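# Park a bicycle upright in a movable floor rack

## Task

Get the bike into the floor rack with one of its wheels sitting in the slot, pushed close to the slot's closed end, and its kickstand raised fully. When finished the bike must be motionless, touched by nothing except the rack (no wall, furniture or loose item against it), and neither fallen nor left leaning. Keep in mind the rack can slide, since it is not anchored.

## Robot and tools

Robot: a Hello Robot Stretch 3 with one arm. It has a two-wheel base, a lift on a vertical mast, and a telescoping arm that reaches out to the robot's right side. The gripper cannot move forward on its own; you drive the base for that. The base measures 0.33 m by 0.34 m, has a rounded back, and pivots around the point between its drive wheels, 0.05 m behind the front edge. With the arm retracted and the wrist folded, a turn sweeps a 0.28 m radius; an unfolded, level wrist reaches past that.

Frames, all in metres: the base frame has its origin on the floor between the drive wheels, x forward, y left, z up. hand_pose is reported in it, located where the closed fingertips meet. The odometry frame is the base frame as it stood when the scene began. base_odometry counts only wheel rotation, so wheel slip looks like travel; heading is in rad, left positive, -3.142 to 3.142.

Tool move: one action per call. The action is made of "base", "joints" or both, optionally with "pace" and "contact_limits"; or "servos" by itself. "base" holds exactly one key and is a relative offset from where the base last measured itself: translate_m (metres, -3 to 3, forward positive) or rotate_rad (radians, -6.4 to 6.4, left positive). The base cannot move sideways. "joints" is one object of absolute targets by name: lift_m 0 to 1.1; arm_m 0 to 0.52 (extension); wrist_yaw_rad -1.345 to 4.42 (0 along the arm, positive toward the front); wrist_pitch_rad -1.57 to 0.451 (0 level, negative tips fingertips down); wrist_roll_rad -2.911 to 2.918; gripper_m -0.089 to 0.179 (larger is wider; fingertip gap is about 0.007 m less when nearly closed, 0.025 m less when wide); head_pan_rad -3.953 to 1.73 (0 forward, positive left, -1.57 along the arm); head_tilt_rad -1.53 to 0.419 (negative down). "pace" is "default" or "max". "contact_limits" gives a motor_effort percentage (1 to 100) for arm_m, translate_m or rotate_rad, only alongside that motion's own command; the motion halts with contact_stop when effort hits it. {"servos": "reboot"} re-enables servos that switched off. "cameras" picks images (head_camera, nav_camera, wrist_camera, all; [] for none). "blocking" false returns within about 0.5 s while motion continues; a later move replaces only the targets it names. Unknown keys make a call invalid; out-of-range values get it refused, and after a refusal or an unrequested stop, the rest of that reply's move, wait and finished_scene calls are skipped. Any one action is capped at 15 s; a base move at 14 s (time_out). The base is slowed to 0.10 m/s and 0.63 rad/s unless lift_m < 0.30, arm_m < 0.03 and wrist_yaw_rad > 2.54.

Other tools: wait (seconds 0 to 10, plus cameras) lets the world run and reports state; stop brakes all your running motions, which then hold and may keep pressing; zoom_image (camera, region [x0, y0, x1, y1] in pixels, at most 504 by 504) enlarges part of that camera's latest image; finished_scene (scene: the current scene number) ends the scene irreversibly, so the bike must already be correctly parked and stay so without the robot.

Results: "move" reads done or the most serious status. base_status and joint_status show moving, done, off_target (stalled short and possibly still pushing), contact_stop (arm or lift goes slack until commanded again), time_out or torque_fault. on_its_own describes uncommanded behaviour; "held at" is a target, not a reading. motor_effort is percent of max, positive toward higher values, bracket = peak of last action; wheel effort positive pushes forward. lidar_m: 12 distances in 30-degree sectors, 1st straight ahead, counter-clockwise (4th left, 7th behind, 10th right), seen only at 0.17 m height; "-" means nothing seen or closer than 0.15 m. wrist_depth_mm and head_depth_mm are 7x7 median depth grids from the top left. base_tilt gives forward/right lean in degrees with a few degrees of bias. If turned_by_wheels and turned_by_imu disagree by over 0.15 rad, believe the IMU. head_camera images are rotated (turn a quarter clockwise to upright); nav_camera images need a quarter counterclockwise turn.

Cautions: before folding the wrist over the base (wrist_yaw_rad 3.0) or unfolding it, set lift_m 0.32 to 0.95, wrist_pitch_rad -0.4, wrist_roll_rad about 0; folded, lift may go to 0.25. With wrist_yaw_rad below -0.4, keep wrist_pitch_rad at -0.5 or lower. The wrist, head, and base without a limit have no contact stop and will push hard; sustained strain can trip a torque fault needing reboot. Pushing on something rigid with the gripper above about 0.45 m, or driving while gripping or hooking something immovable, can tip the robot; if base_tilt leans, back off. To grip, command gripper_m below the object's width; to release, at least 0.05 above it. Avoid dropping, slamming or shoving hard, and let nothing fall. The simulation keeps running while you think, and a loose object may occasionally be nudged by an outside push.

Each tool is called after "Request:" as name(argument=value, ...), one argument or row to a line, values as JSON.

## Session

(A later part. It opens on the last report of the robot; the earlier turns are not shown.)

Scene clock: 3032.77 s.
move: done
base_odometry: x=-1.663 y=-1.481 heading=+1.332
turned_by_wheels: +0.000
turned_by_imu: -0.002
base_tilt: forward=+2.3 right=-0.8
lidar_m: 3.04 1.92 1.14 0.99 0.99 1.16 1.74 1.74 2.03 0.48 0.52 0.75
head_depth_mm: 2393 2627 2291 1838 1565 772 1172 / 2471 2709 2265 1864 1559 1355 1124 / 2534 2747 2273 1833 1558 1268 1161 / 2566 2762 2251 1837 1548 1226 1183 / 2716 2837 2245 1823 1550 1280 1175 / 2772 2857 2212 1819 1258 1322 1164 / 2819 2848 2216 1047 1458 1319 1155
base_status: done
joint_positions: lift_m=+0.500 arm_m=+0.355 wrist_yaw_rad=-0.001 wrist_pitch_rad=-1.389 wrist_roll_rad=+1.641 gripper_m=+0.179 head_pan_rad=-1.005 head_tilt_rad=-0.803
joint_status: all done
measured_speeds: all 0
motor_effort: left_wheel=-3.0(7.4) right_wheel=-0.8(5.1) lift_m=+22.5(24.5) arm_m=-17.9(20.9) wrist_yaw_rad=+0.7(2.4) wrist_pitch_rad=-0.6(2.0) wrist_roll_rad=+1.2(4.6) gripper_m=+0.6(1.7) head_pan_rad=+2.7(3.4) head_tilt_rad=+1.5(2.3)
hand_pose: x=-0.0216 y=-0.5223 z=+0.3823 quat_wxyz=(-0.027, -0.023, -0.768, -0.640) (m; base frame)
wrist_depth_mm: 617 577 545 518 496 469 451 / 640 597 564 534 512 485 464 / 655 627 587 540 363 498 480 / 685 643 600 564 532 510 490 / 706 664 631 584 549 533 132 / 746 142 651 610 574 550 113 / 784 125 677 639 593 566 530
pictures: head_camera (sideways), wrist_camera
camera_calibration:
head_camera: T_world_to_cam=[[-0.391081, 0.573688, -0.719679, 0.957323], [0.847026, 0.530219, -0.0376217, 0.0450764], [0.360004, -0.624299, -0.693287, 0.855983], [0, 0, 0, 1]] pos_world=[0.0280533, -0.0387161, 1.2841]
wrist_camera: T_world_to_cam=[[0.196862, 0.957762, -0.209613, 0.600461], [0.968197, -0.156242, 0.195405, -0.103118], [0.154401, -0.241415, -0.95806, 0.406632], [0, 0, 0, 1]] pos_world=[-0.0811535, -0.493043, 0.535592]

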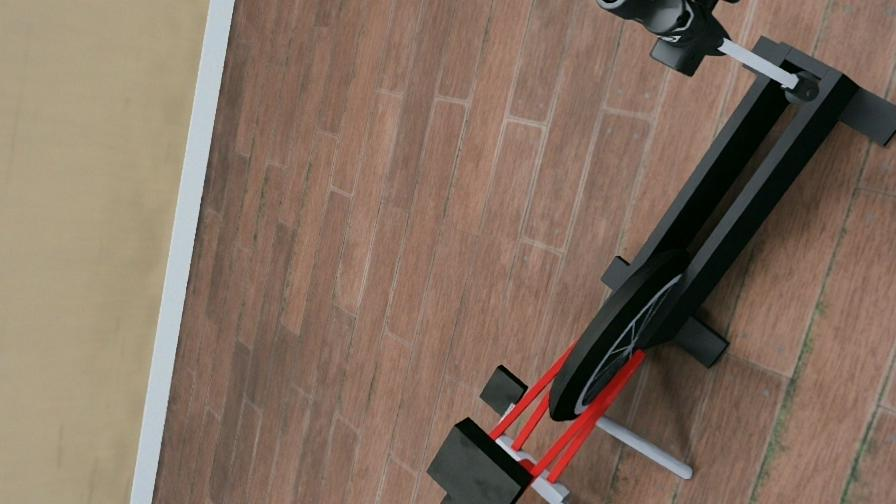

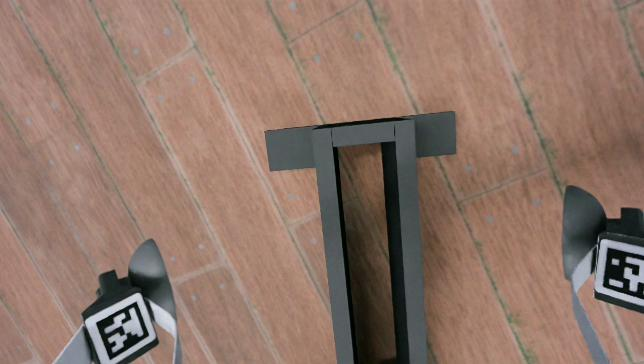

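Request:
move(
  joints={"lift_m":0.236,"arm_m":0.353,"wrist_pitch_rad":-1.4},
  cameras=["wrist_camera"],
)

Scene clock: 3038.13 s.
move: contact_stop
base_odometry: x=-1.663 y=-1.481 heading=+1.332
turned_by_wheels: +0.000
turned_by_imu: -0.001
base_tilt: forward=+2.3 right=-0.8
lidar_m: 3.04 1.91 1.14 0.99 0.99 1.16 1.74 1.74 2.03 0.48 0.52 0.75
head_depth_mm: 2357 2618 2306 1864 1569 1357 855 / 2422 2663 2280 1861 1570 1349 1105 / 2537 2733 2246 1848 1561 1268 1161 / 2589 2801 2244 1831 1545 1224 1179 / 2641 2859 2238 1824 1557 1281 1176 / 2747 2863 2216 1809 1258 1323 1170 / 2791 2861 2225 1049 1458 1317 1162
base_status: not commanded
joint_positions: lift_m=+0.237 arm_m=+0.353 wrist_yaw_rad=-0.001 wrist_pitch_rad=-1.369 wrist_roll_rad=+1.643 gripper_m=+0.179 head_pan_rad=-1.005 head_tilt_rad=-0.803
joint_status: lift_m contact_stop (moved -0.263 of -0.264); the others done
measured_speeds: translate_m=+0.000 rotate_rad=+0.000 lift_m=+0.003 arm_m=+0.000 wrist_yaw_rad=+0.000 wrist_pitch_rad=+0.000 wrist_roll_rad=+0.000 head_pan_rad=+0.000 head_tilt_rad=+0.000
on_its_own: lift_m is slack since a contact_stop
motor_effort: left_wheel=-3.0(3.3) right_wheel=+0.9(1.2) lift_m=+22.5(23.9) arm_m=-18.2(20.8) wrist_yaw_rad=+1.2(2.4) wrist_pitch_rad=-6.2(6.7) wrist_roll_rad=+0.3(1.4) gripper_m=-0.2(1.5) head_pan_rad=+2.5(3.3) head_tilt_rad=+1.3(2.1)
hand_pose: x=-0.0216 y=-0.5253 z=+0.1202 quat_wxyz=(-0.028, -0.024, -0.774, -0.632) (m; base frame)
wrist_depth_mm: 314 297 279 264 250 237 225 / 328 305 288 273 258 244 232 / 339 317 295 273 255 246 238 / 353 115 108 105 101 - 242 / 366 112 112 293 104 265 132 / 386 119 130 305 108 272 116 / 401 121 120 312 111 281 264
pictures: wrist_camera
camera_calibration:
wrist_camera: T_world_to_cam=[[0.198844, 0.953055, -0.228359, 0.548271], [0.967817, -0.154287, 0.19881, -0.0517719], [0.154244, -0.260542, -0.953062, 0.144178], [0, 0, 0, 1]] pos_world=[-0.0811531, -0.492956, 0.272906]

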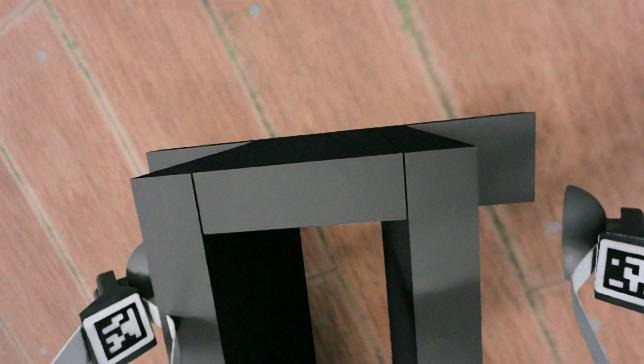

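Request:
move(
  joints={"lift_m":0.243,"arm_m":0.363,"wrist_pitch_rad":-1.4},
  cameras=[],
)

Request:
move(
  joints={"gripper_m":0.0},
  cameras=["wrist_camera","head_camera"],
)

Scene clock: 3044.77 s.
move: done
base_odometry: x=-1.663 y=-1.481 heading=+1.332
turned_by_wheels: +0.000
turned_by_imu: -0.001
base_tilt: forward=+2.4 right=-0.8
lidar_m: 3.05 1.92 1.14 0.99 0.99 1.16 1.74 1.74 2.04 0.48 0.52 0.75
head_depth_mm: 2372 2627 2299 1873 1568 1353 861 / 2445 2713 2298 1863 1557 1349 1110 / 2496 2713 2247 1851 1554 1271 1163 / 2597 2805 2243 1836 1550 1221 1178 / 2664 2860 2253 1830 1547 1289 1173 / 2738 2834 2215 1813 1259 1326 1171 / 2810 2872 2213 1047 1461 1331 1165
base_status: not commanded
joint_positions: lift_m=+0.243 arm_m=+0.363 wrist_yaw_rad=-0.001 wrist_pitch_rad=-1.393 wrist_roll_rad=+1.643 gripper_m=+0.179 head_pan_rad=-1.005 head_tilt_rad=-0.803
joint_status: all done
measured_speeds: all 0
motor_effort: left_wheel=-3.0(3.2) right_wheel=+0.3(1.3) lift_m=+30.1(30.1) arm_m=+19.2(20.4) wrist_yaw_rad=+0.9(1.7) wrist_pitch_rad=-1.4(5.5) wrist_roll_rad=+0.6(0.8) gripper_m=+0.0(1.2) head_pan_rad=+2.5(3.2) head_tilt_rad=+1.2(2.3)
hand_pose: x=-0.0216 y=-0.5293 z=+0.1252 quat_wxyz=(-0.028, -0.024, -0.766, -0.641) (m; base frame)
wrist_depth_mm: 313 296 282 268 254 244 234 / 323 308 291 276 263 249 240 / 336 318 298 276 263 253 246 / 347 329 110 107 105 258 252 / 362 342 113 297 109 268 132 / 380 130 118 307 138 280 115 / 394 122 122 317 209 287 275
pictures: none
No camera images: "cameras" was empty.

Scene clock: 3047.37 s.
move: done
base_odometry: x=-1.663 y=-1.481 heading=+1.332
turned_by_wheels: +0.000
turned_by_imu: -0.001
base_tilt: forward=+2.3 right=-0.8
lidar_m: 3.05 1.92 1.14 0.99 0.99 1.16 1.74 1.74 2.03 0.48 0.52 0.75
head_depth_mm: 2366 2633 2315 1859 1553 1349 859 / 2479 2693 2294 1863 1565 1350 1110 / 2524 2721 2264 1857 1555 1271 1164 / 2573 2804 2256 1844 1545 1229 1180 / 2652 2843 2242 1822 1531 1280 1176 / 2735 2846 2225 1818 1258 1328 1170 / 2838 2847 2184 1050 1456 1328 1159
base_status: not commanded
joint_positions: lift_m=+0.243 arm_m=+0.363 wrist_yaw_rad=-0.001 wrist_pitch_rad=-1.369 wrist_roll_rad=+1.643 gripper_m=+0.003 head_pan_rad=-1.005 head_tilt_rad=-0.803
joint_status: all done
measured_speeds: all 0
motor_effort: left_wheel=-3.1(3.3) right_wheel=+1.4(1.8) lift_m=+15.6(30.1) arm_m=-0.9(19.8) wrist_yaw_rad=+0.3(2.6) wrist_pitch_rad=-5.5(7.2) wrist_roll_rad=+0.5(0.7) gripper_m=-56.7(98.7) head_pan_rad=+2.9(3.5) head_tilt_rad=+0.8(2.1)
hand_pose: x=-0.0216 y=-0.5353 z=+0.1258 quat_wxyz=(-0.028, -0.024, -0.774, -0.632) (m; base frame)
wrist_depth_mm: 322 304 286 269 253 243 230 / 333 313 295 279 263 250 237 / 346 326 303 281 213 107 243 / 360 344 112 109 106 104 250 / 376 355 116 296 176 108 254 / 391 128 120 307 196 120 114 / 411 118 123 275 225 277 277
pictures: head_camera (sideways), wrist_camera
camera_calibration:
head_camera: T_world_to_cam=[[-0.390965, 0.573505, -0.719888, 0.957596], [0.847032, 0.530209, -0.0376199, 0.0450739], [0.360116, -0.624476, -0.69307, 0.855699], [0, 0, 0, 1]] pos_world=[0.0280562, -0.0387207, 1.28412]
wrist_camera: T_world_to_cam=[[0.199136, 0.952992, -0.228365, 0.559066], [0.967759, -0.154565, 0.198878, -0.0545809], [0.154232, -0.260606, -0.953046, 0.146817], [0, 0, 0, 1]] pos_world=[-0.0811528, -0.502961, 0.278449]

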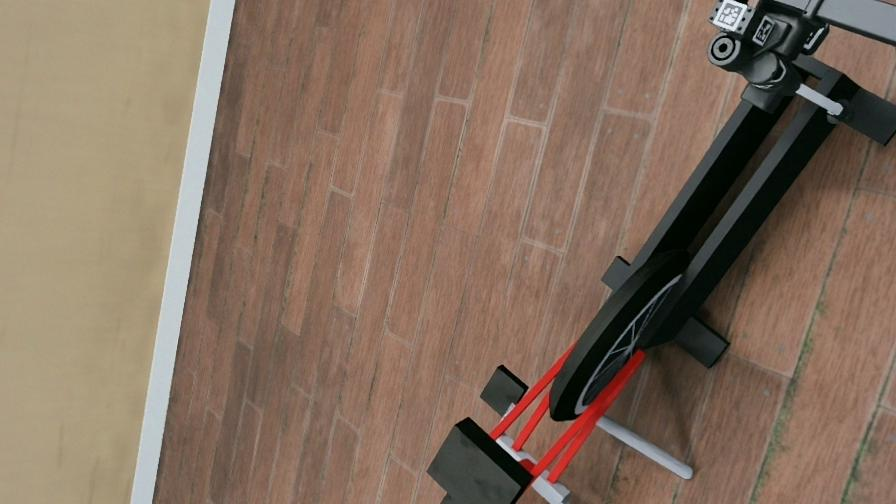

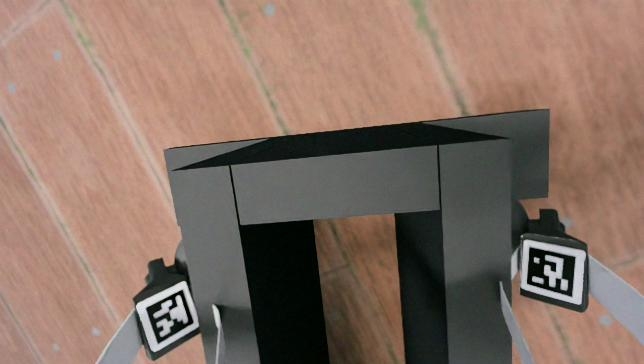

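Request:
move(
  joints={"arm_m":0.400,"wrist_roll_rad":1.572},
  cameras=["wrist_camera","head_camera"],
)

Scene clock: 3051.27 s.
move: off_target
base_odometry: x=-1.663 y=-1.481 heading=+1.332
turned_by_wheels: +0.000
turned_by_imu: -0.008
base_tilt: forward=+2.3 right=-0.9
lidar_m: 3.05 1.92 1.14 0.99 0.99 1.15 1.74 1.74 2.02 0.49 0.52 0.75
head_depth_mm: 2391 2668 2289 1869 1565 898 962 / 2474 2716 2287 1854 1567 1356 1129 / 2539 2723 2275 1836 1565 1242 1165 / 2538 2803 2282 1838 1546 1228 1178 / 2639 2826 2227 1818 1537 1287 1171 / 2728 2911 2212 1821 1264 1334 1171 / 2819 2881 2225 1054 1469 1319 1168
base_status: not commanded
joint_positions: lift_m=+0.243 arm_m=+0.400 wrist_yaw_rad=-0.010 wrist_pitch_rad=-1.446 wrist_roll_rad=+1.596 gripper_m=+0.006 head_pan_rad=-1.005 head_tilt_rad=-0.802
joint_status: wrist_roll_rad off_target (ended at +1.596, target +1.572); the others done
measured_speeds: all 0
on_its_own: gripper_m is held at +0.005, not at your +0.000, by its stall guard, which is not easing now
motor_effort: left_wheel=-1.0(4.7) right_wheel=+4.4(9.3) lift_m=+5.7(16.9) arm_m=+7.7(25.8) wrist_yaw_rad=+8.9(11.7) wrist_pitch_rad=+8.0(9.2) wrist_roll_rad=-8.1(14.8) gripper_m=-19.9(20.6) head_pan_rad=+2.5(3.0) head_tilt_rad=+1.0(2.1)
hand_pose: x=-0.0216 y=-0.5527 z=+0.1244 quat_wxyz=(-0.013, -0.012, -0.749, -0.662) (m; base frame)
wrist_depth_mm: 302 291 279 268 259 252 242 / 309 299 288 276 267 256 249 / 321 309 294 278 224 258 256 / 332 320 114 112 111 110 262 / 347 333 117 297 204 112 266 / 358 345 120 305 222 116 113 / 372 120 125 280 236 120 289
pictures: head_camera (sideways), wrist_camera
camera_calibration:
head_camera: T_world_to_cam=[[-0.390746, 0.572918, -0.720474, 0.958358], [0.846949, 0.530341, -0.0376148, 0.0450678], [0.360547, -0.624903, -0.692462, 0.854905], [0, 0, 0, 1]] pos_world=[0.0280715, -0.0387292, 1.28416]
wrist_camera: T_world_to_cam=[[0.161441, 0.974545, -0.155561, 0.57732], [0.97453, -0.132565, 0.180883, -0.0423946], [0.155657, -0.180801, -0.971124, 0.187393], [0, 0, 0, 1]] pos_world=[-0.0810574, -0.534364, 0.279459]

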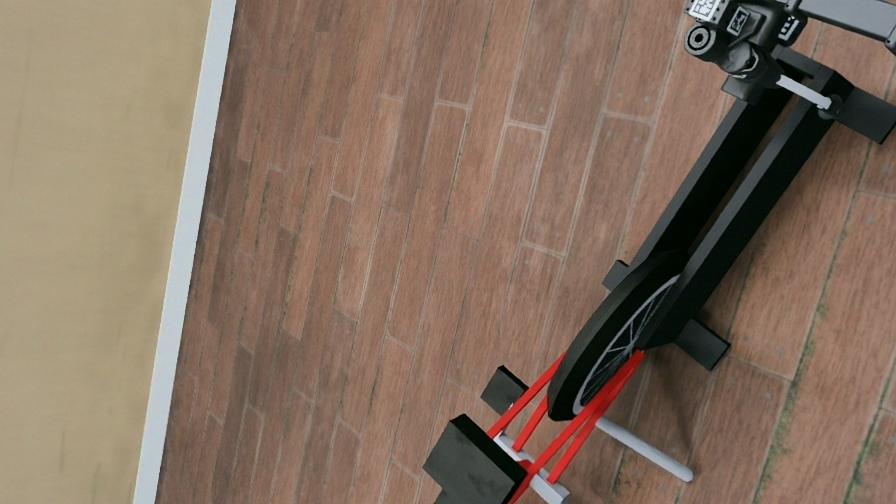

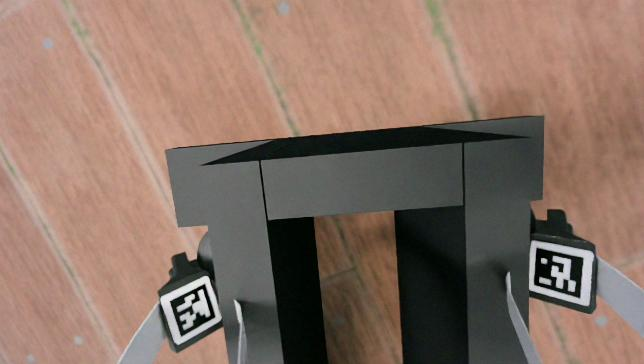

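Request:
move(
  base={"translate_m":-0.05},
  cameras=["wrist_camera","head_camera"],
)

Scene clock: 3062.37 s.
move: done
base_odometry: x=-1.675 y=-1.529 heading=+1.332
turned_by_wheels: +0.000
turned_by_imu: +0.068
base_tilt: forward=+2.3 right=-0.9
lidar_m: 3.07 1.75 1.09 0.98 0.99 1.19 1.70 1.70 2.06 0.49 0.54 0.84
head_depth_mm: 2373 2666 2323 1884 1577 904 962 / 2484 2749 2311 1874 1574 1353 1130 / 2549 2781 2273 1848 1563 1234 1170 / 2622 2820 2258 1840 1546 1239 1181 / 2735 2945 2267 1826 1252 1305 1177 / 2820 2874 2236 1772 1325 1326 1173 / 2948 2855 2225 1088 1494 1323 1164
base_status: done
joint_positions: lift_m=+0.243 arm_m=+0.400 wrist_yaw_rad=-0.025 wrist_pitch_rad=-1.446 wrist_roll_rad=+1.631 gripper_m=+0.006 head_pan_rad=-1.005 head_tilt_rad=-0.799
joint_status: not commanded
measured_speeds: all 0
on_its_own: gripper_m is held at +0.005, not at your +0.000, by its stall guard, which is not easing now; wrist_yaw_rad is at rest, and its effort (+22.8) is outside its rest range (-9 to +9)
motor_effort: left_wheel=+0.4(5.1) right_wheel=-3.3(16.5) lift_m=+7.8(7.8) arm_m=-14.4(15.6) wrist_yaw_rad=+22.8(22.8) wrist_pitch_rad=+8.6(9.1) wrist_roll_rad=-19.9(19.9) gripper_m=-19.3(20.5) head_pan_rad=+2.4(3.1) head_tilt_rad=-0.5(1.9)
hand_pose: x=-0.0217 y=-0.5526 z=+0.1244 quat_wxyz=(-0.031, -0.030, -0.749, -0.661) (m; base frame)
wrist_depth_mm: 300 288 277 269 259 249 242 / 309 298 287 276 266 256 249 / 321 309 292 280 240 119 254 / 332 320 114 112 111 110 262 / 346 330 117 296 204 112 267 / 358 341 121 308 215 116 115 / 372 114 125 297 228 120 289
pictures: head_camera (sideways), wrist_camera
camera_calibration:
head_camera: T_world_to_cam=[[-0.389726, 0.570657, -0.722817, 0.961405], [0.846748, 0.530664, -0.0375938, 0.0450419], [0.362119, -0.626695, -0.690016, 0.851716], [0, 0, 0, 1]] pos_world=[0.0281232, -0.0387685, 1.28431]
wrist_camera: T_world_to_cam=[[0.21076, 0.965225, -0.154664, 0.57303], [0.965868, -0.181246, 0.185065, -0.0698804], [0.150597, -0.188389, -0.970479, 0.183063], [0, 0, 0, 1]] pos_world=[-0.0808451, -0.531281, 0.279218]

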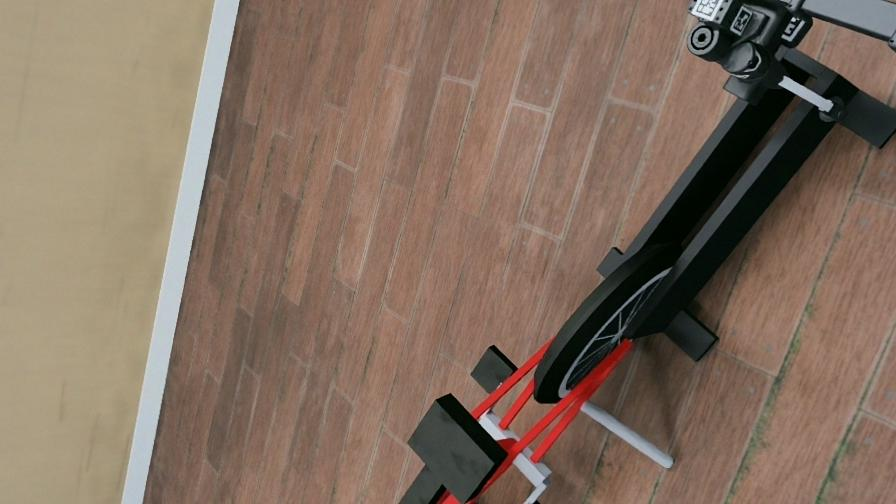

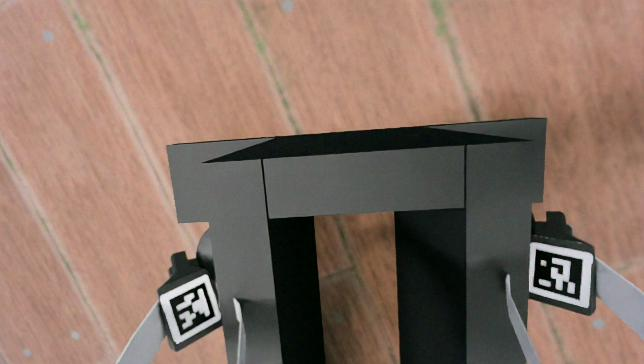

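Request:
move(
  joints={"gripper_m":0.179},
  cameras=["wrist_camera","head_camera"],
)

Request:
move(
  joints={"lift_m":0.95},
  cameras=["wrist_camera"],
)

Request:
move(
  base={"translate_m":0.54},
)

Scene clock: 3094.27 s.
move: done
base_odometry: x=-1.675 y=-1.529 heading=+1.332
turned_by_wheels: +0.000
turned_by_imu: -0.001
base_tilt: forward=+2.3 right=-0.8
lidar_m: 3.09 1.74 1.09 0.98 0.99 1.19 1.70 1.71 2.06 0.49 0.53 0.80
head_depth_mm: 2404 2673 2314 1873 1577 904 1044 / 2488 2723 2295 1863 1569 1350 1127 / 2558 2767 2289 1842 1559 1253 1172 / 2632 2861 2257 1827 1561 1250 1179 / 2731 2891 2242 1817 1451 1307 1173 / 2837 2916 2241 1829 1316 1337 1168 / 2965 2866 2224 1075 1463 1322 1159
base_status: not commanded
joint_positions: lift_m=+0.243 arm_m=+0.400 wrist_yaw_rad=-0.045 wrist_pitch_rad=-1.416 wrist_roll_rad=+1.579 gripper_m=+0.179 head_pan_rad=-1.005 head_tilt_rad=-0.799
joint_status: all done
measured_speeds: all 0
on_its_own: wrist_yaw_rad is held at -0.042, not at your +0.000, by its stall guard, which is not easing now; wrist_roll_rad moved -0.052 to your old target +1.572
motor_effort: left_wheel=+2.6(3.9) right_wheel=-3.3(6.0) lift_m=+28.9(29.1) arm_m=-1.7(7.2) wrist_yaw_rad=+2.2(13.3) wrist_pitch_rad=+2.5(9.8) wrist_roll_rad=-2.3(13.8) gripper_m=+0.2(84.0) head_pan_rad=+2.1(2.8) head_tilt_rad=-0.1(1.4)
hand_pose: x=-0.0222 y=-0.5604 z=+0.1248 quat_wxyz=(-0.017, -0.020, -0.759, -0.650) (m; base frame)
wrist_depth_mm: 310 295 281 268 257 247 236 / 317 300 288 276 263 252 243 / 326 311 294 279 266 256 249 / 338 324 105 104 103 102 253 / 354 332 108 153 206 105 105 / 366 142 110 252 250 109 109 / 379 123 116 225 256 119 275
pictures: head_camera (sideways), wrist_camera
camera_calibration:
head_camera: T_world_to_cam=[[-0.389725, 0.570658, -0.722817, 0.961405], [0.84675, 0.530661, -0.0375938, 0.0450419], [0.362117, -0.626696, -0.690017, 0.851716], [0, 0, 0, 1]] pos_world=[0.0281231, -0.0387686, 1.28431]
wrist_camera: T_world_to_cam=[[0.17803, 0.966409, -0.185361, 0.584499], [0.972672, -0.144294, 0.181902, -0.0496189], [0.149045, -0.212679, -0.965688, 0.167771], [0, 0, 0, 1]] pos_world=[-0.0808008, -0.536343, 0.279383]

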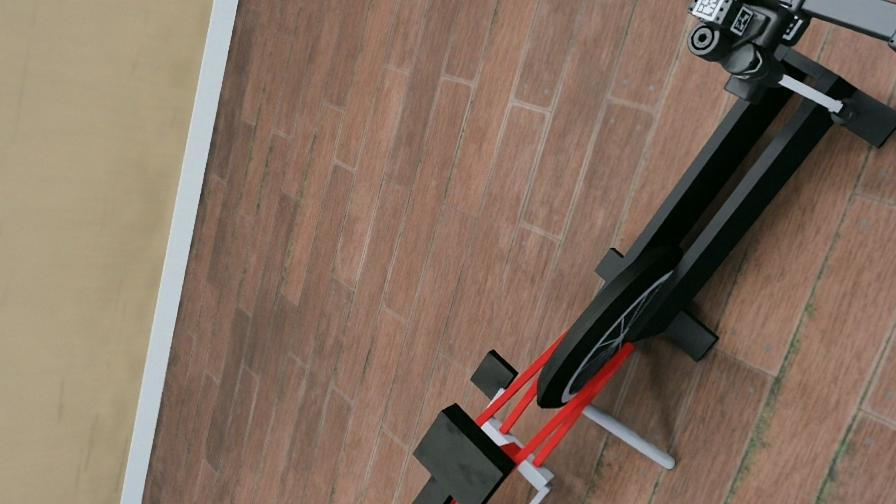

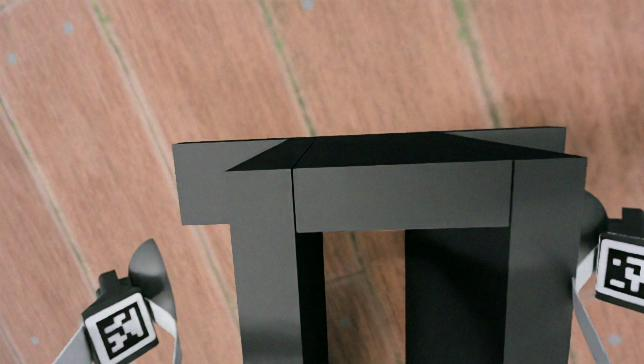

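Scene clock: 3101.53 s.
move: done
base_odometry: x=-1.675 y=-1.529 heading=+1.332
turned_by_wheels: +0.000
turned_by_imu: -0.002
base_tilt: forward=+2.3 right=-0.8
lidar_m: 3.08 1.74 1.09 0.98 0.99 1.20 1.70 1.71 2.07 0.49 0.53 0.80
head_depth_mm: 2401 2686 2321 1866 1569 1358 1174 / 2474 2741 2277 1857 1559 1344 1124 / 2593 2787 2264 1847 1556 1255 1162 / 2631 2854 2255 1852 1545 1250 1177 / 2759 2958 2263 1839 1446 1307 1181 / 2833 2908 2215 1820 1323 1333 1175 / 2931 2846 2217 1072 1476 1317 1166
base_status: not commanded
joint_positions: lift_m=+0.950 arm_m=+0.400 wrist_yaw_rad=-0.044 wrist_pitch_rad=-1.403 wrist_roll_rad=+1.577 gripper_m=+0.179 head_pan_rad=-1.005 head_tilt_rad=-0.799
joint_status: all done
measured_speeds: all 0
on_its_own: wrist_yaw_rad is held at -0.042, not at your +0.000, by its stall guard, which is not easing now
motor_effort: left_wheel=+2.7(3.0) right_wheel=-3.1(3.7) lift_m=+30.0(31.7) arm_m=+16.9(17.2) wrist_yaw_rad=+1.5(3.0) wrist_pitch_rad=+0.5(3.0) wrist_roll_rad=-1.8(2.4) gripper_m=+1.5(1.8) head_pan_rad=+2.3(3.0) head_tilt_rad=-0.3(1.8)
hand_pose: x=-0.0224 y=-0.5638 z=+0.8320 quat_wxyz=(-0.016, -0.019, -0.763, -0.645) (m; base frame)
wrist_depth_mm: - - - 970 953 900 - / - - - - 965 921 - / - - - - 983 940 885 / - - - - - - 909 / - - - - - - 132 / - 142 - - - - 112 / - 125 - - - - 970
pictures: wrist_camera
camera_calibration:
wrist_camera: T_world_to_cam=[[0.175294, 0.964348, -0.198255, 0.728399], [0.973211, -0.139302, 0.182907, -0.17663], [0.148769, -0.225006, -0.962933, 0.840781], [0, 0, 0, 1]] pos_world=[-0.0808673, -0.537854, 0.986331]

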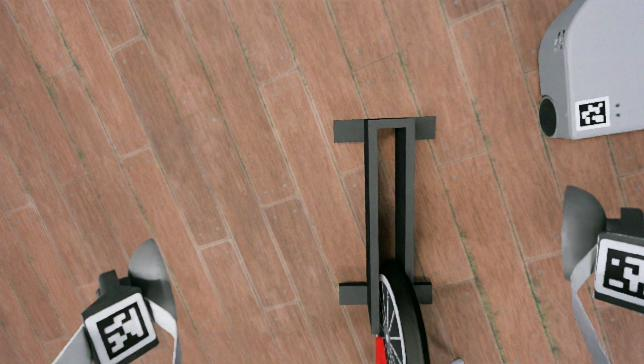

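Scene clock: 3108.07 s.
move: done
base_odometry: x=-1.547 y=-1.004 heading=+1.332
turned_by_wheels: +0.000
turned_by_imu: -0.001
base_tilt: forward=+2.3 right=-0.8
lidar_m: 2.55 1.88 1.20 1.08 1.09 1.32 2.23 0.70 0.57 0.55 0.62 0.92
head_depth_mm: 2334 2577 2288 1880 1572 1357 1127 / 2379 2657 2286 1888 1559 1025 1188 / 2490 2770 2281 1856 1019 1268 1164 / 2547 2770 2264 1852 1195 1309 1180 / 2678 2852 2193 1796 1169 1308 1174 / 2755 2892 2221 1831 1437 1326 1171 / 2847 2876 2207 1805 1487 1319 1163
base_status: done
joint_positions: lift_m=+0.950 arm_m=+0.400 wrist_yaw_rad=-0.044 wrist_pitch_rad=-1.403 wrist_roll_rad=+1.577 gripper_m=+0.179 head_pan_rad=-1.005 head_tilt_rad=-0.799
joint_status: not commanded
measured_speeds: all 0
on_its_own: wrist_yaw_rad is held at -0.042, not at your +0.000, by its stall guard, which is not easing now
motor_effort: left_wheel=+2.2(7.4) right_wheel=+4.5(9.2) lift_m=+28.8(30.1) arm_m=+18.8(20.2) wrist_yaw_rad=+0.9(3.2) wrist_pitch_rad=+0.4(0.9) wrist_roll_rad=-1.8(2.1) gripper_m=-0.5(2.1) head_pan_rad=+2.5(3.1) head_tilt_rad=-0.5(2.0)
hand_pose: x=-0.0224 y=-0.5638 z=+0.8320 quat_wxyz=(-0.016, -0.019, -0.763, -0.645) (m; base frame)
wrist_depth_mm: - - - 973 924 882 - / - - - - 938 916 - / - - - - 984 947 892 / - - - - 998 982 910 / - - - 861 - 990 132 / - 142 - - 588 - 112 / - 125 - - 761 - 992
pictures: head_camera (sideways), nav_camera (sideways), wrist_camera
camera_calibration:
head_camera: T_world_to_cam=[[-0.389725, 0.570658, -0.722817, 0.961405], [0.84675, 0.530661, -0.0375938, 0.0450419], [0.362117, -0.626696, -0.690016, 0.851716], [0, 0, 0, 1]] pos_world=[0.0281231, -0.0387686, 1.28431]
nav_camera: T_world_to_cam=[[0.328406, -0.627598, 0.705883, -0.879836], [-0.850684, -0.521298, -0.067711, 0.139824], [0.410471, -0.578247, -0.705085, 0.871591], [0, 0, 0, 1]] pos_world=[0.0501264, 0.0247015, 1.24507]
wrist_camera: T_world_to_cam=[[0.175288, 0.964349, -0.198255, 0.728406], [0.973212, -0.139296, 0.182907, -0.176628], [0.14877, -0.225006, -0.962933, 0.840781], [0, 0, 0, 1]] pos_world=[-0.0808673, -0.537861, 0.986333]

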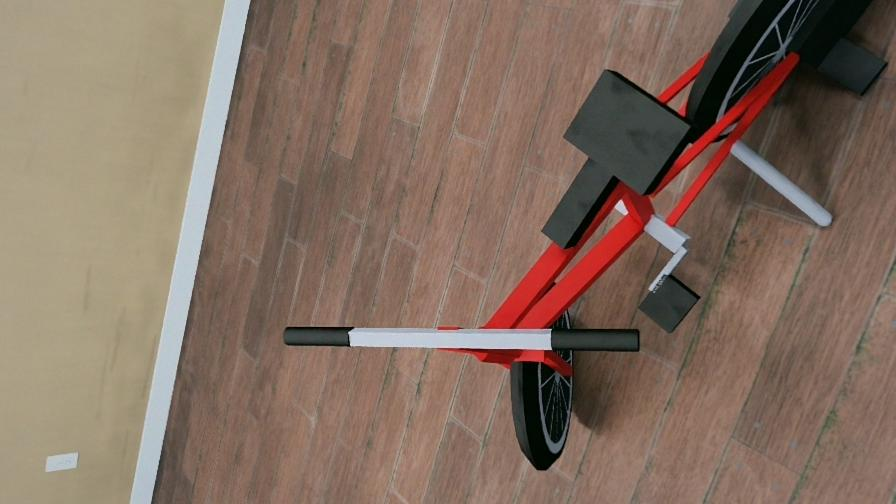

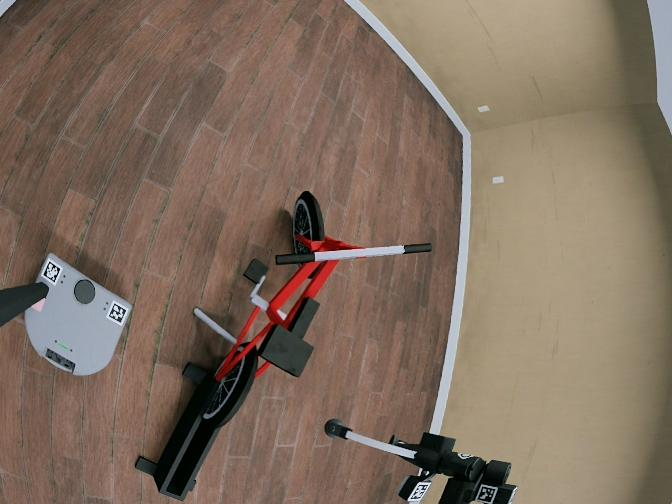

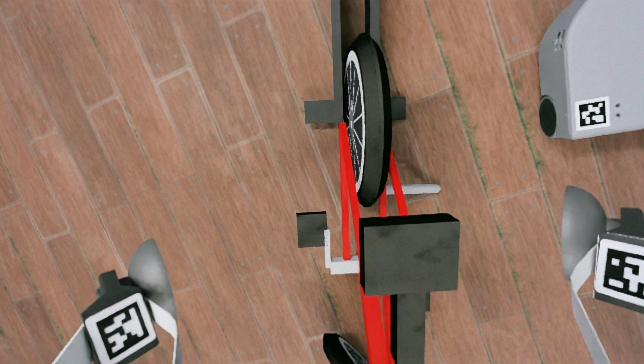

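Request:
zoom_image(
  camera="wrist_camera",
  region=[280, 0, 480, 220],
)

Scaled by 2.291.

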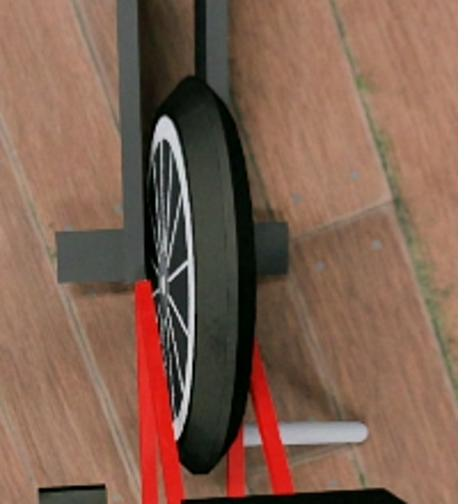

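Request:
move(
  base={"rotate_rad":-0.1},
  joints={"wrist_yaw_rad":0.0},
  cameras=[],
)

Request:
move(
  base={"translate_m":-0.484},
  joints={"arm_m":0.427,"wrist_roll_rad":1.58,"lift_m":0.5,"wrist_pitch_rad":-1.43},
  cameras=["head_camera","wrist_camera"],
)

Scene clock: 3140.10 s.
move: done
base_odometry: x=-1.547 y=-1.004 heading=+1.232
turned_by_wheels: -0.100
turned_by_imu: -0.100
base_tilt: forward=+2.3 right=-0.8
lidar_m: 2.55 2.22 1.27 1.08 1.08 1.24 2.09 0.76 0.58 0.55 0.56 0.88
head_depth_mm: 2313 2570 2311 1861 1565 1357 1127 / 2350 2633 2290 1857 1567 1068 1160 / 2418 2667 2276 1867 899 1132 1180 / 2458 2728 2251 1844 1195 1296 1162 / 2527 2755 2219 1829 1172 1286 1173 / 2598 2830 2142 1794 1155 1322 1166 / 2681 2830 2223 1817 1440 1322 1167
base_status: done
joint_positions: lift_m=+0.950 arm_m=+0.400 wrist_yaw_rad=-0.002 wrist_pitch_rad=-1.403 wrist_roll_rad=+1.577 gripper_m=+0.179 head_pan_rad=-1.005 head_tilt_rad=-0.799
joint_status: all done
measured_speeds: all 0
motor_effort: left_wheel=+5.2(9.5) right_wheel=-4.7(8.5) lift_m=+28.2(28.4) arm_m=+18.3(18.8) wrist_yaw_rad=+1.3(2.8) wrist_pitch_rad=+0.2(0.9) wrist_roll_rad=-1.8(1.9) gripper_m=+1.0(1.7) head_pan_rad=+2.2(2.9) head_tilt_rad=-0.3(1.3)
hand_pose: x=-0.0216 y=-0.5638 z=+0.8320 quat_wxyz=(-0.003, -0.003, -0.764, -0.646) (m; base frame)
wrist_depth_mm: - - - 974 932 896 - / - - - - 948 913 - / - - - - 963 944 - / - - - - - 970 923 / - - - - - 997 132 / - 142 - - - - 112 / - 125 - - 790 - 990
pictures: none
No camera images: "cameras" was empty.

Scene clock: 3146.07 s.
move: done
base_odometry: x=-1.708 y=-1.461 heading=+1.233
turned_by_wheels: +0.000
turned_by_imu: -0.001
base_tilt: forward=+2.3 right=-0.8
lidar_m: 3.02 1.91 1.11 0.95 0.94 1.08 1.77 1.77 2.03 0.54 0.57 0.79
head_depth_mm: 2406 2649 2313 1874 1568 1282 1171 / 2459 2747 2271 1865 1570 1274 1150 / 2523 2766 2247 1849 1560 1244 1183 / 2634 2786 2278 1848 1547 1274 1184 / 2674 2865 2244 1829 1296 1313 1176 / 2728 2893 2253 1825 1304 1326 1171 / 2807 2893 2208 1061 1477 1322 1171
base_status: done
joint_positions: lift_m=+0.500 arm_m=+0.427 wrist_yaw_rad=-0.002 wrist_pitch_rad=-1.423 wrist_roll_rad=+1.577 gripper_m=+0.179 head_pan_rad=-1.005 head_tilt_rad=-0.799
joint_status: all done
measured_speeds: all 0
motor_effort: left_wheel=+0.9(3.1) right_wheel=-4.6(9.5) lift_m=+22.4(26.6) arm_m=+19.5(21.3) wrist_yaw_rad=+2.6(2.6) wrist_pitch_rad=-2.1(3.0) wrist_roll_rad=+0.8(5.7) gripper_m=+1.0(2.1) head_pan_rad=+1.9(3.0) head_tilt_rad=-0.7(1.8)
hand_pose: x=-0.0216 y=-0.5856 z=+0.3817 quat_wxyz=(-0.003, -0.003, -0.757, -0.653) (m; base frame)
wrist_depth_mm: 596 567 538 523 495 476 464 / 610 582 560 533 515 488 472 / 634 600 571 539 518 507 486 / 657 620 594 555 541 516 497 / 678 642 614 577 555 540 132 / 711 142 634 601 573 553 113 / 725 125 651 628 584 565 542
pictures: head_camera (sideways), wrist_camera
camera_calibration:
head_camera: T_world_to_cam=[[-0.389725, 0.570658, -0.722817, 0.961405], [0.84675, 0.530661, -0.0375938, 0.0450419], [0.362117, -0.626696, -0.690017, 0.851716], [0, 0, 0, 1]] pos_world=[0.0281231, -0.0387686, 1.28431]
wrist_camera: T_world_to_cam=[[0.134106, 0.974731, -0.178649, 0.657762], [0.978256, -0.101435, 0.180905, -0.0750431], [0.158212, -0.199025, -0.967139, 0.419133], [0, 0, 0, 1]] pos_world=[-0.0811107, -0.565335, 0.536444]

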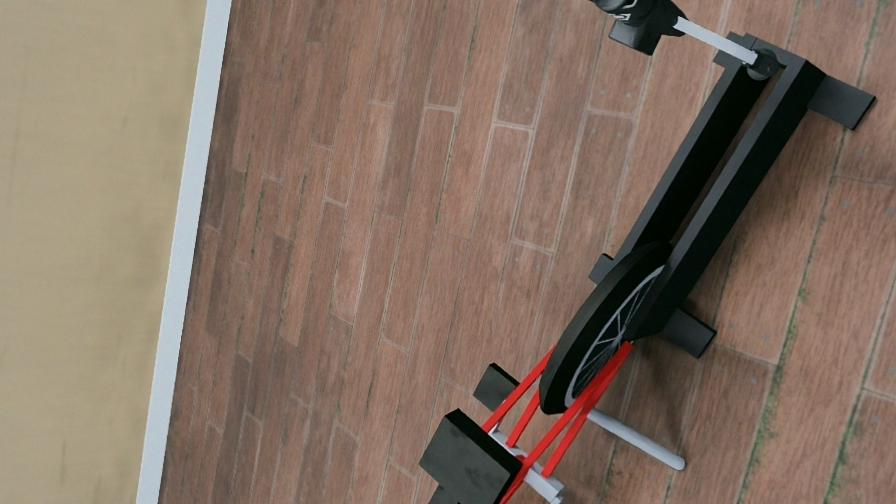

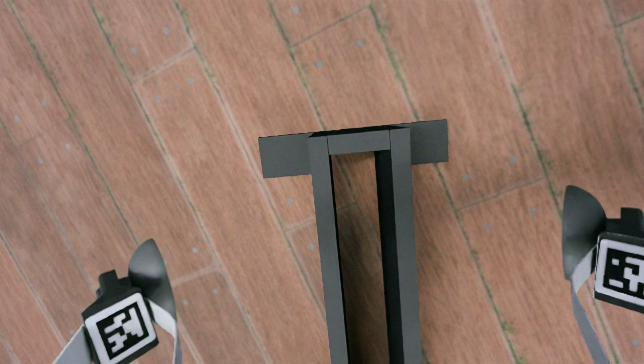

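Request:
move(
  joints={"lift_m":0.236,"arm_m":0.437},
  cameras=["wrist_camera"],
)

Scene clock: 3154.90 s.
move: done
base_odometry: x=-1.708 y=-1.461 heading=+1.233
turned_by_wheels: +0.000
turned_by_imu: -0.002
base_tilt: forward=+2.3 right=-0.8
lidar_m: 3.02 1.91 1.11 0.95 0.94 1.08 1.77 1.76 2.02 0.54 0.57 0.80
head_depth_mm: 2432 2663 2303 1861 1583 940 1094 / 2487 2769 2291 1876 1575 1268 1145 / 2543 2815 2291 1859 1565 1237 1187 / 2569 2812 2284 1841 1549 1263 1179 / 2646 2871 2247 1832 1296 1316 1174 / 2733 2877 2237 1824 1305 1328 1173 / 2774 2863 2215 1066 1464 1323 1166
base_status: not commanded
joint_positions: lift_m=+0.236 arm_m=+0.437 wrist_yaw_rad=-0.002 wrist_pitch_rad=-1.423 wrist_roll_rad=+1.577 gripper_m=+0.179 head_pan_rad=-1.005 head_tilt_rad=-0.799
joint_status: all done
measured_speeds: all 0
motor_effort: left_wheel=+0.8(1.0) right_wheel=-4.5(5.2) lift_m=+22.6(24.0) arm_m=+19.5(21.3) wrist_yaw_rad=+1.2(2.9) wrist_pitch_rad=-1.5(1.8) wrist_roll_rad=+0.8(1.1) gripper_m=+0.5(1.7) head_pan_rad=+2.4(3.1) head_tilt_rad=-0.7(1.8)
hand_pose: x=-0.0216 y=-0.5954 z=+0.1177 quat_wxyz=(-0.003, -0.003, -0.757, -0.653) (m; base frame)
wrist_depth_mm: 297 284 271 260 251 240 231 / 307 293 280 268 257 247 237 / 317 303 289 273 259 250 244 / 326 312 104 102 99 98 248 / 340 323 102 102 101 100 132 / 352 129 113 298 166 268 115 / 362 121 109 301 219 107 270
pictures: wrist_camera
camera_calibration:
wrist_camera: T_world_to_cam=[[0.134107, 0.974845, -0.178026, 0.62018], [0.978256, -0.101551, 0.180841, -0.0283427], [0.158213, -0.198407, -0.967266, 0.162229], [0, 0, 0, 1]] pos_world=[-0.0811106, -0.57527, 0.272452]

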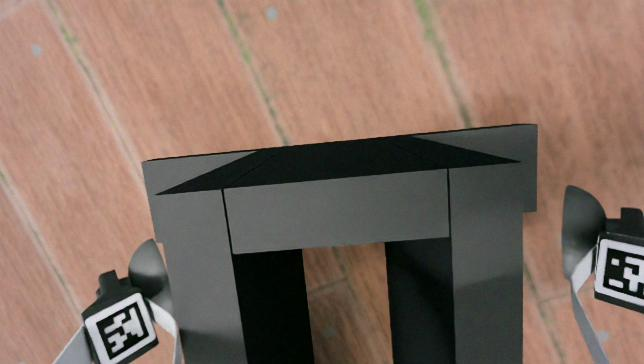

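Request:
move(
  joints={"lift_m":0.241},
  cameras=[],
)

Request:
move(
  joints={"gripper_m":0.0},
  cameras=["wrist_camera"],
)

Scene clock: 3158.40 s.
move: done
base_odometry: x=-1.708 y=-1.461 heading=+1.233
turned_by_wheels: +0.000
turned_by_imu: -0.001
base_tilt: forward=+2.3 right=-0.8
lidar_m: 3.02 1.91 1.11 0.94 0.94 1.08 1.77 1.77 2.01 0.54 0.57 0.79
head_depth_mm: 2462 2677 2323 1867 1575 925 1096 / 2491 2735 2303 1857 1565 1274 1145 / 2567 2770 2281 1843 1569 1249 1187 / 2590 2801 2245 1843 1552 1268 1180 / 2659 2814 2229 1833 1301 1319 1178 / 2732 2899 2227 1838 1314 1327 1164 / 2833 2872 2228 1063 1467 1322 1172
base_status: not commanded
joint_positions: lift_m=+0.241 arm_m=+0.437 wrist_yaw_rad=-0.002 wrist_pitch_rad=-1.423 wrist_roll_rad=+1.577 gripper_m=+0.179 head_pan_rad=-1.005 head_tilt_rad=-0.799
joint_status: all done
measured_speeds: all 0
motor_effort: left_wheel=+0.5(0.9) right_wheel=-4.4(5.3) lift_m=+29.8(29.8) arm_m=+18.8(19.3) wrist_yaw_rad=+1.8(2.3) wrist_pitch_rad=-1.0(1.6) wrist_roll_rad=+1.0(1.0) gripper_m=+0.8(1.3) head_pan_rad=+2.7(2.9) head_tilt_rad=-1.0(1.3)
hand_pose: x=-0.0216 y=-0.5954 z=+0.1227 quat_wxyz=(-0.003, -0.003, -0.757, -0.653) (m; base frame)
wrist_depth_mm: 302 290 277 266 255 246 236 / 311 299 284 273 262 251 243 / 323 306 294 277 264 255 248 / 334 318 106 105 104 102 254 / 347 332 108 234 107 106 132 / 359 141 112 303 171 276 115 / 369 122 114 309 188 283 275
pictures: none
No camera images: "cameras" was empty.

Scene clock: 3161.03 s.
move: done
base_odometry: x=-1.708 y=-1.461 heading=+1.232
turned_by_wheels: +0.000
turned_by_imu: -0.001
base_tilt: forward=+2.3 right=-0.8
lidar_m: 3.03 1.91 1.11 0.94 0.95 1.08 1.77 1.77 2.02 0.54 0.57 0.79
head_depth_mm: 2421 2685 2307 1872 1574 925 1131 / 2490 2745 2314 1861 1556 1272 1143 / 2581 2751 2274 1855 1553 1237 1185 / 2592 2815 2251 1852 1562 1268 1180 / 2674 2889 2250 1829 1291 1314 1174 / 2715 2865 2250 1815 1310 1336 1175 / 2806 2880 2227 1064 1467 1319 1167
base_status: not commanded
joint_positions: lift_m=+0.241 arm_m=+0.437 wrist_yaw_rad=-0.002 wrist_pitch_rad=-1.416 wrist_roll_rad=+1.578 gripper_m=+0.003 head_pan_rad=-1.005 head_tilt_rad=-0.799
joint_status: all done
measured_speeds: all 0
motor_effort: left_wheel=+0.7(1.0) right_wheel=-0.3(5.1) lift_m=+15.0(29.8) arm_m=+7.6(19.1) wrist_yaw_rad=+1.9(2.5) wrist_pitch_rad=-2.8(4.1) wrist_roll_rad=+0.5(1.0) gripper_m=-58.5(99.1) head_pan_rad=+2.1(3.1) head_tilt_rad=-1.0(1.7)
hand_pose: x=-0.0216 y=-0.5975 z=+0.1228 quat_wxyz=(-0.003, -0.003, -0.760, -0.650) (m; base frame)
wrist_depth_mm: 309 293 279 268 256 246 236 / 319 302 289 274 263 251 242 / 327 313 294 280 265 257 248 / 337 327 109 108 106 104 255 / 352 338 111 160 152 107 256 / 366 129 114 304 240 111 111 / 381 118 117 309 211 113 279
pictures: wrist_camera
camera_calibration:
wrist_camera: T_world_to_cam=[[0.135205, 0.973272, -0.185637, 0.623083], [0.978116, -0.101206, 0.181786, -0.0293841], [0.158139, -0.206153, -0.965657, 0.161954], [0, 0, 0, 1]] pos_world=[-0.0811145, -0.576016, 0.277401]

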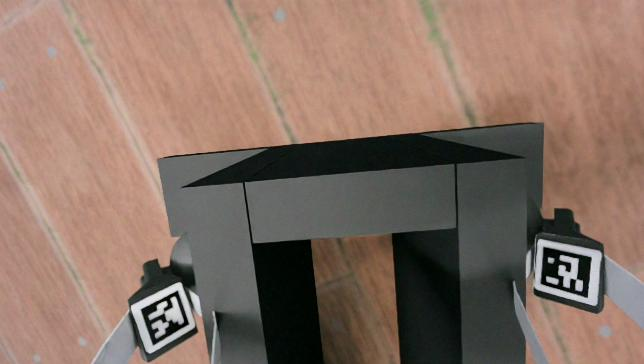

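Request:
move(
  base={"translate_m":0.04},
  cameras=["wrist_camera","head_camera"],
)

Scene clock: 3166.13 s.
move: done
base_odometry: x=-1.695 y=-1.423 heading=+1.231
turned_by_wheels: -0.001
turned_by_imu: -0.051
base_tilt: forward=+2.3 right=-0.8
lidar_m: 2.98 2.15 1.16 0.96 0.96 1.06 1.72 1.80 2.00 0.54 0.56 0.75
head_depth_mm: 2444 2679 2277 1872 1574 932 1127 / 2497 2713 2297 1868 1565 1352 1148 / 2531 2729 2277 1842 1557 1233 1180 / 2560 2784 2276 1839 1549 1260 1182 / 2579 2777 2247 1835 1537 1289 1178 / 2687 2879 2218 1834 1265 1327 1170 / 2704 2853 2237 1172 1434 1310 1168
base_status: done
joint_positions: lift_m=+0.241 arm_m=+0.437 wrist_yaw_rad=+0.010 wrist_pitch_rad=-1.413 wrist_roll_rad=+1.553 gripper_m=+0.006 head_pan_rad=-1.005 head_tilt_rad=-0.799
joint_status: not commanded
measured_speeds: all 0
on_its_own: gripper_m is held at +0.005, not at your +0.000, by its stall guard, which is not easing now; right_wheel is at rest, and its effort (+27.0) is outside its rest range (-21 to +21)
motor_effort: left_wheel=-8.3(8.8) right_wheel=+27.0(28.0) lift_m=+11.2(11.4) arm_m=-19.1(19.2) wrist_yaw_rad=-8.9(9.7) wrist_pitch_rad=-3.0(3.6) wrist_roll_rad=+8.9(9.1) gripper_m=-20.4(21.5) head_pan_rad=+2.3(3.1) head_tilt_rad=-0.9(1.6)
hand_pose: x=-0.0214 y=-0.5982 z=+0.1228 quat_wxyz=(+0.011, +0.010, -0.760, -0.649) (m; base frame)
wrist_depth_mm: 312 297 280 267 257 246 237 / 318 307 290 277 263 252 242 / 331 315 298 280 265 256 248 / 343 326 109 108 106 104 253 / 354 340 111 164 151 107 255 / 367 129 114 304 245 110 113 / 383 118 117 288 217 112 277
pictures: head_camera (sideways), wrist_camera
camera_calibration:
head_camera: T_world_to_cam=[[-0.389725, 0.570658, -0.722817, 0.961405], [0.84675, 0.530661, -0.0375938, 0.0450419], [0.362117, -0.626696, -0.690017, 0.851716], [0, 0, 0, 1]] pos_world=[0.028123, -0.0387686, 1.28431]
wrist_camera: T_world_to_cam=[[0.0983526, 0.977095, -0.18871, 0.625611], [0.981886, -0.0644219, 0.178182, -0.00711992], [0.161943, -0.202817, -0.965733, 0.163899], [0, 0, 0, 1]] pos_world=[-0.0810818, -0.578499, 0.27761]

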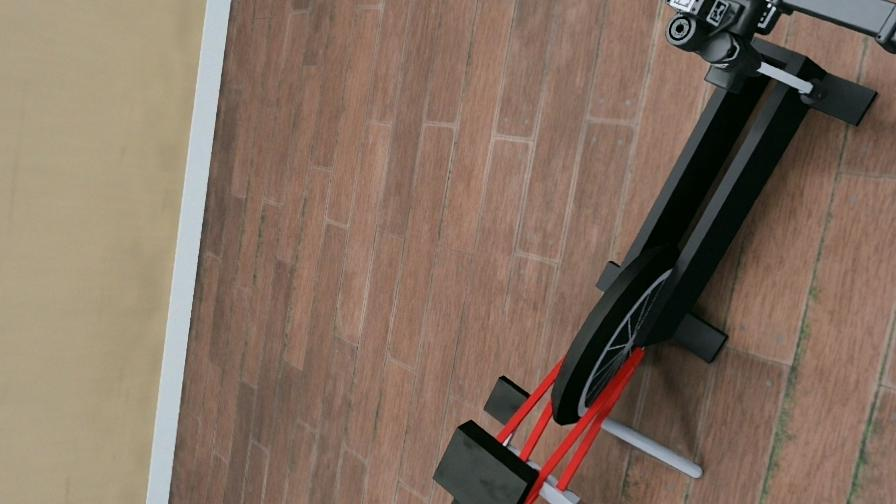

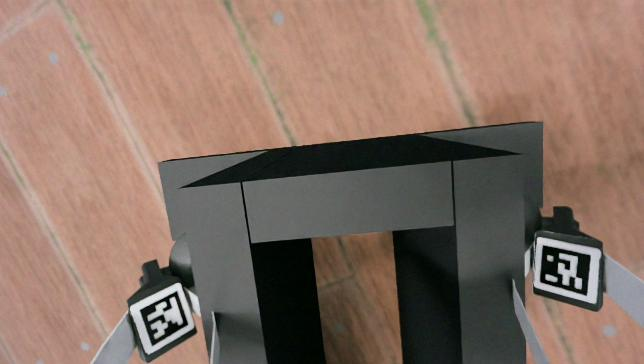

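Request:
move(
  joints={"gripper_m":0.179},
  cameras=[],
)

Request:
move(
  joints={"lift_m":0.95,"wrist_pitch_rad":-1.56},
  base={"translate_m":0.48},
  cameras=["wrist_camera","head_camera"],
)

Scene clock: 3255.33 s.
move: done
base_odometry: x=-1.695 y=-1.423 heading=+1.232
turned_by_wheels: +0.001
turned_by_imu: +0.000
base_tilt: forward=+2.3 right=-0.8
lidar_m: 2.99 2.14 1.16 0.96 0.95 1.07 1.72 1.80 1.99 0.54 0.56 0.76
head_depth_mm: 2424 2689 2316 1867 1579 925 1103 / 2458 2697 2285 1867 1565 1350 1140 / 2492 2725 2277 1841 1550 1236 1187 / 2562 2815 2258 1834 1559 1258 1180 / 2618 2761 2252 1827 1542 1287 1169 / 2687 2846 2255 1815 1240 1329 1170 / 2713 2891 2204 1171 1431 1310 1166
base_status: not commanded
joint_positions: lift_m=+0.241 arm_m=+0.437 wrist_yaw_rad=+0.001 wrist_pitch_rad=-1.422 wrist_roll_rad=+1.577 gripper_m=+0.179 head_pan_rad=-1.005 head_tilt_rad=-0.799
joint_status: all done
measured_speeds: all 0
motor_effort: left_wheel=-1.3(8.7) right_wheel=+4.7(27.3) lift_m=+29.9(30.0) arm_m=-18.8(19.6) wrist_yaw_rad=-0.5(9.7) wrist_pitch_rad=-1.7(4.0) wrist_roll_rad=+1.2(9.0) gripper_m=+1.0(84.0) head_pan_rad=+2.1(2.8) head_tilt_rad=-0.7(1.7)
hand_pose: x=-0.0215 y=-0.5957 z=+0.1227 quat_wxyz=(-0.002, -0.002, -0.757, -0.653) (m; base frame)
wrist_depth_mm: 305 290 276 265 254 244 236 / 310 297 284 272 261 251 242 / 322 307 294 278 262 255 248 / 335 316 106 105 103 102 253 / 346 330 108 295 140 106 132 / 359 141 112 299 186 275 115 / 370 123 115 307 218 112 275
pictures: none
No camera images: "cameras" was empty.

Scene clock: 3262.60 s.
move: done
base_odometry: x=-1.535 y=-0.971 heading=+1.232
turned_by_wheels: +0.000
turned_by_imu: -0.002
base_tilt: forward=+2.3 right=-0.7
lidar_m: 2.53 2.52 1.35 1.12 1.11 1.24 2.01 0.76 0.56 0.53 0.53 0.62
head_depth_mm: 2281 2554 2295 1867 1572 1352 1086 / 2349 2609 2290 1862 1553 1067 1144 / 2374 2641 2291 1857 1559 1003 1184 / 2406 2706 2279 1825 1545 1266 1159 / 2476 2689 2227 1841 1448 1293 1176 / 2520 2737 2224 1736 1053 1299 1166 / 2571 2771 2216 1823 1443 1330 1166
base_status: done
joint_positions: lift_m=+0.950 arm_m=+0.437 wrist_yaw_rad=+0.001 wrist_pitch_rad=-1.547 wrist_roll_rad=+1.578 gripper_m=+0.179 head_pan_rad=-1.005 head_tilt_rad=-0.799
joint_status: all done
joint sent to its limit — wrist_pitch_rad, lower limit.
measured_speeds: all 0
motor_effort: left_wheel=+3.5(8.7) right_wheel=+2.4(8.4) lift_m=+29.2(31.6) arm_m=-16.3(19.2) wrist_yaw_rad=-0.3(2.4) wrist_pitch_rad=-1.5(8.0) wrist_roll_rad=+0.3(1.0) gripper_m=-0.1(1.5) head_pan_rad=+2.1(3.2) head_tilt_rad=-0.9(1.5)
hand_pose: x=-0.0216 y=-0.5636 z=+0.8320 quat_wxyz=(-0.002, -0.003, -0.715, -0.699) (m; base frame)
wrist_depth_mm: 993 978 966 970 936 942 - / - - - 963 985 976 - / - - - 839 - - 832 / - - - 829 - - - / - - - - - - 132 / - 142 - - - - 112 / - 125 - - 611 - -
pictures: head_camera (sideways), wrist_camera
camera_calibration:
head_camera: T_world_to_cam=[[-0.389725, 0.570658, -0.722817, 0.961405], [0.84675, 0.530661, -0.0375938, 0.0450419], [0.362117, -0.626696, -0.690017, 0.851716], [0, 0, 0, 1]] pos_world=[0.0281231, -0.0387686, 1.28431]
wrist_camera: T_world_to_cam=[[0.133236, 0.989482, -0.0563349, 0.623303], [0.978328, -0.122218, 0.167145, -0.154545], [0.158501, -0.0773837, -0.984322, 0.941866], [0, 0, 0, 1]] pos_world=[-0.0811381, -0.56275, 0.988044]

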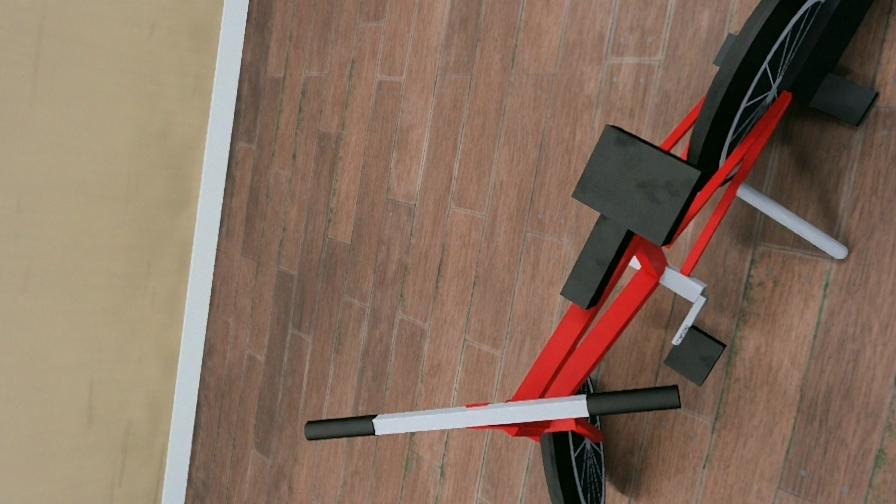

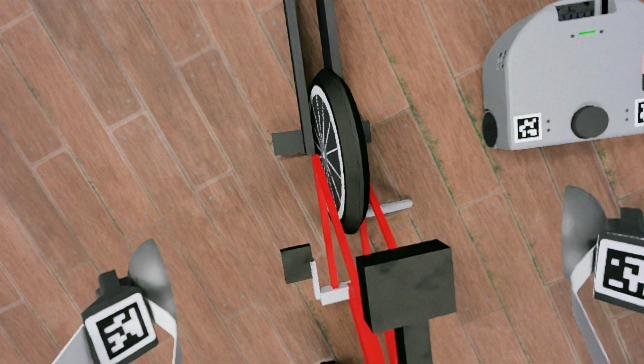

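Request:
zoom_image(
  camera="wrist_camera",
  region=[260, 0, 460, 240],
)

Scaled by 2.100.

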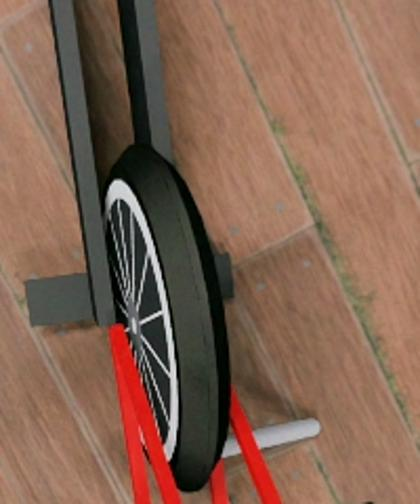

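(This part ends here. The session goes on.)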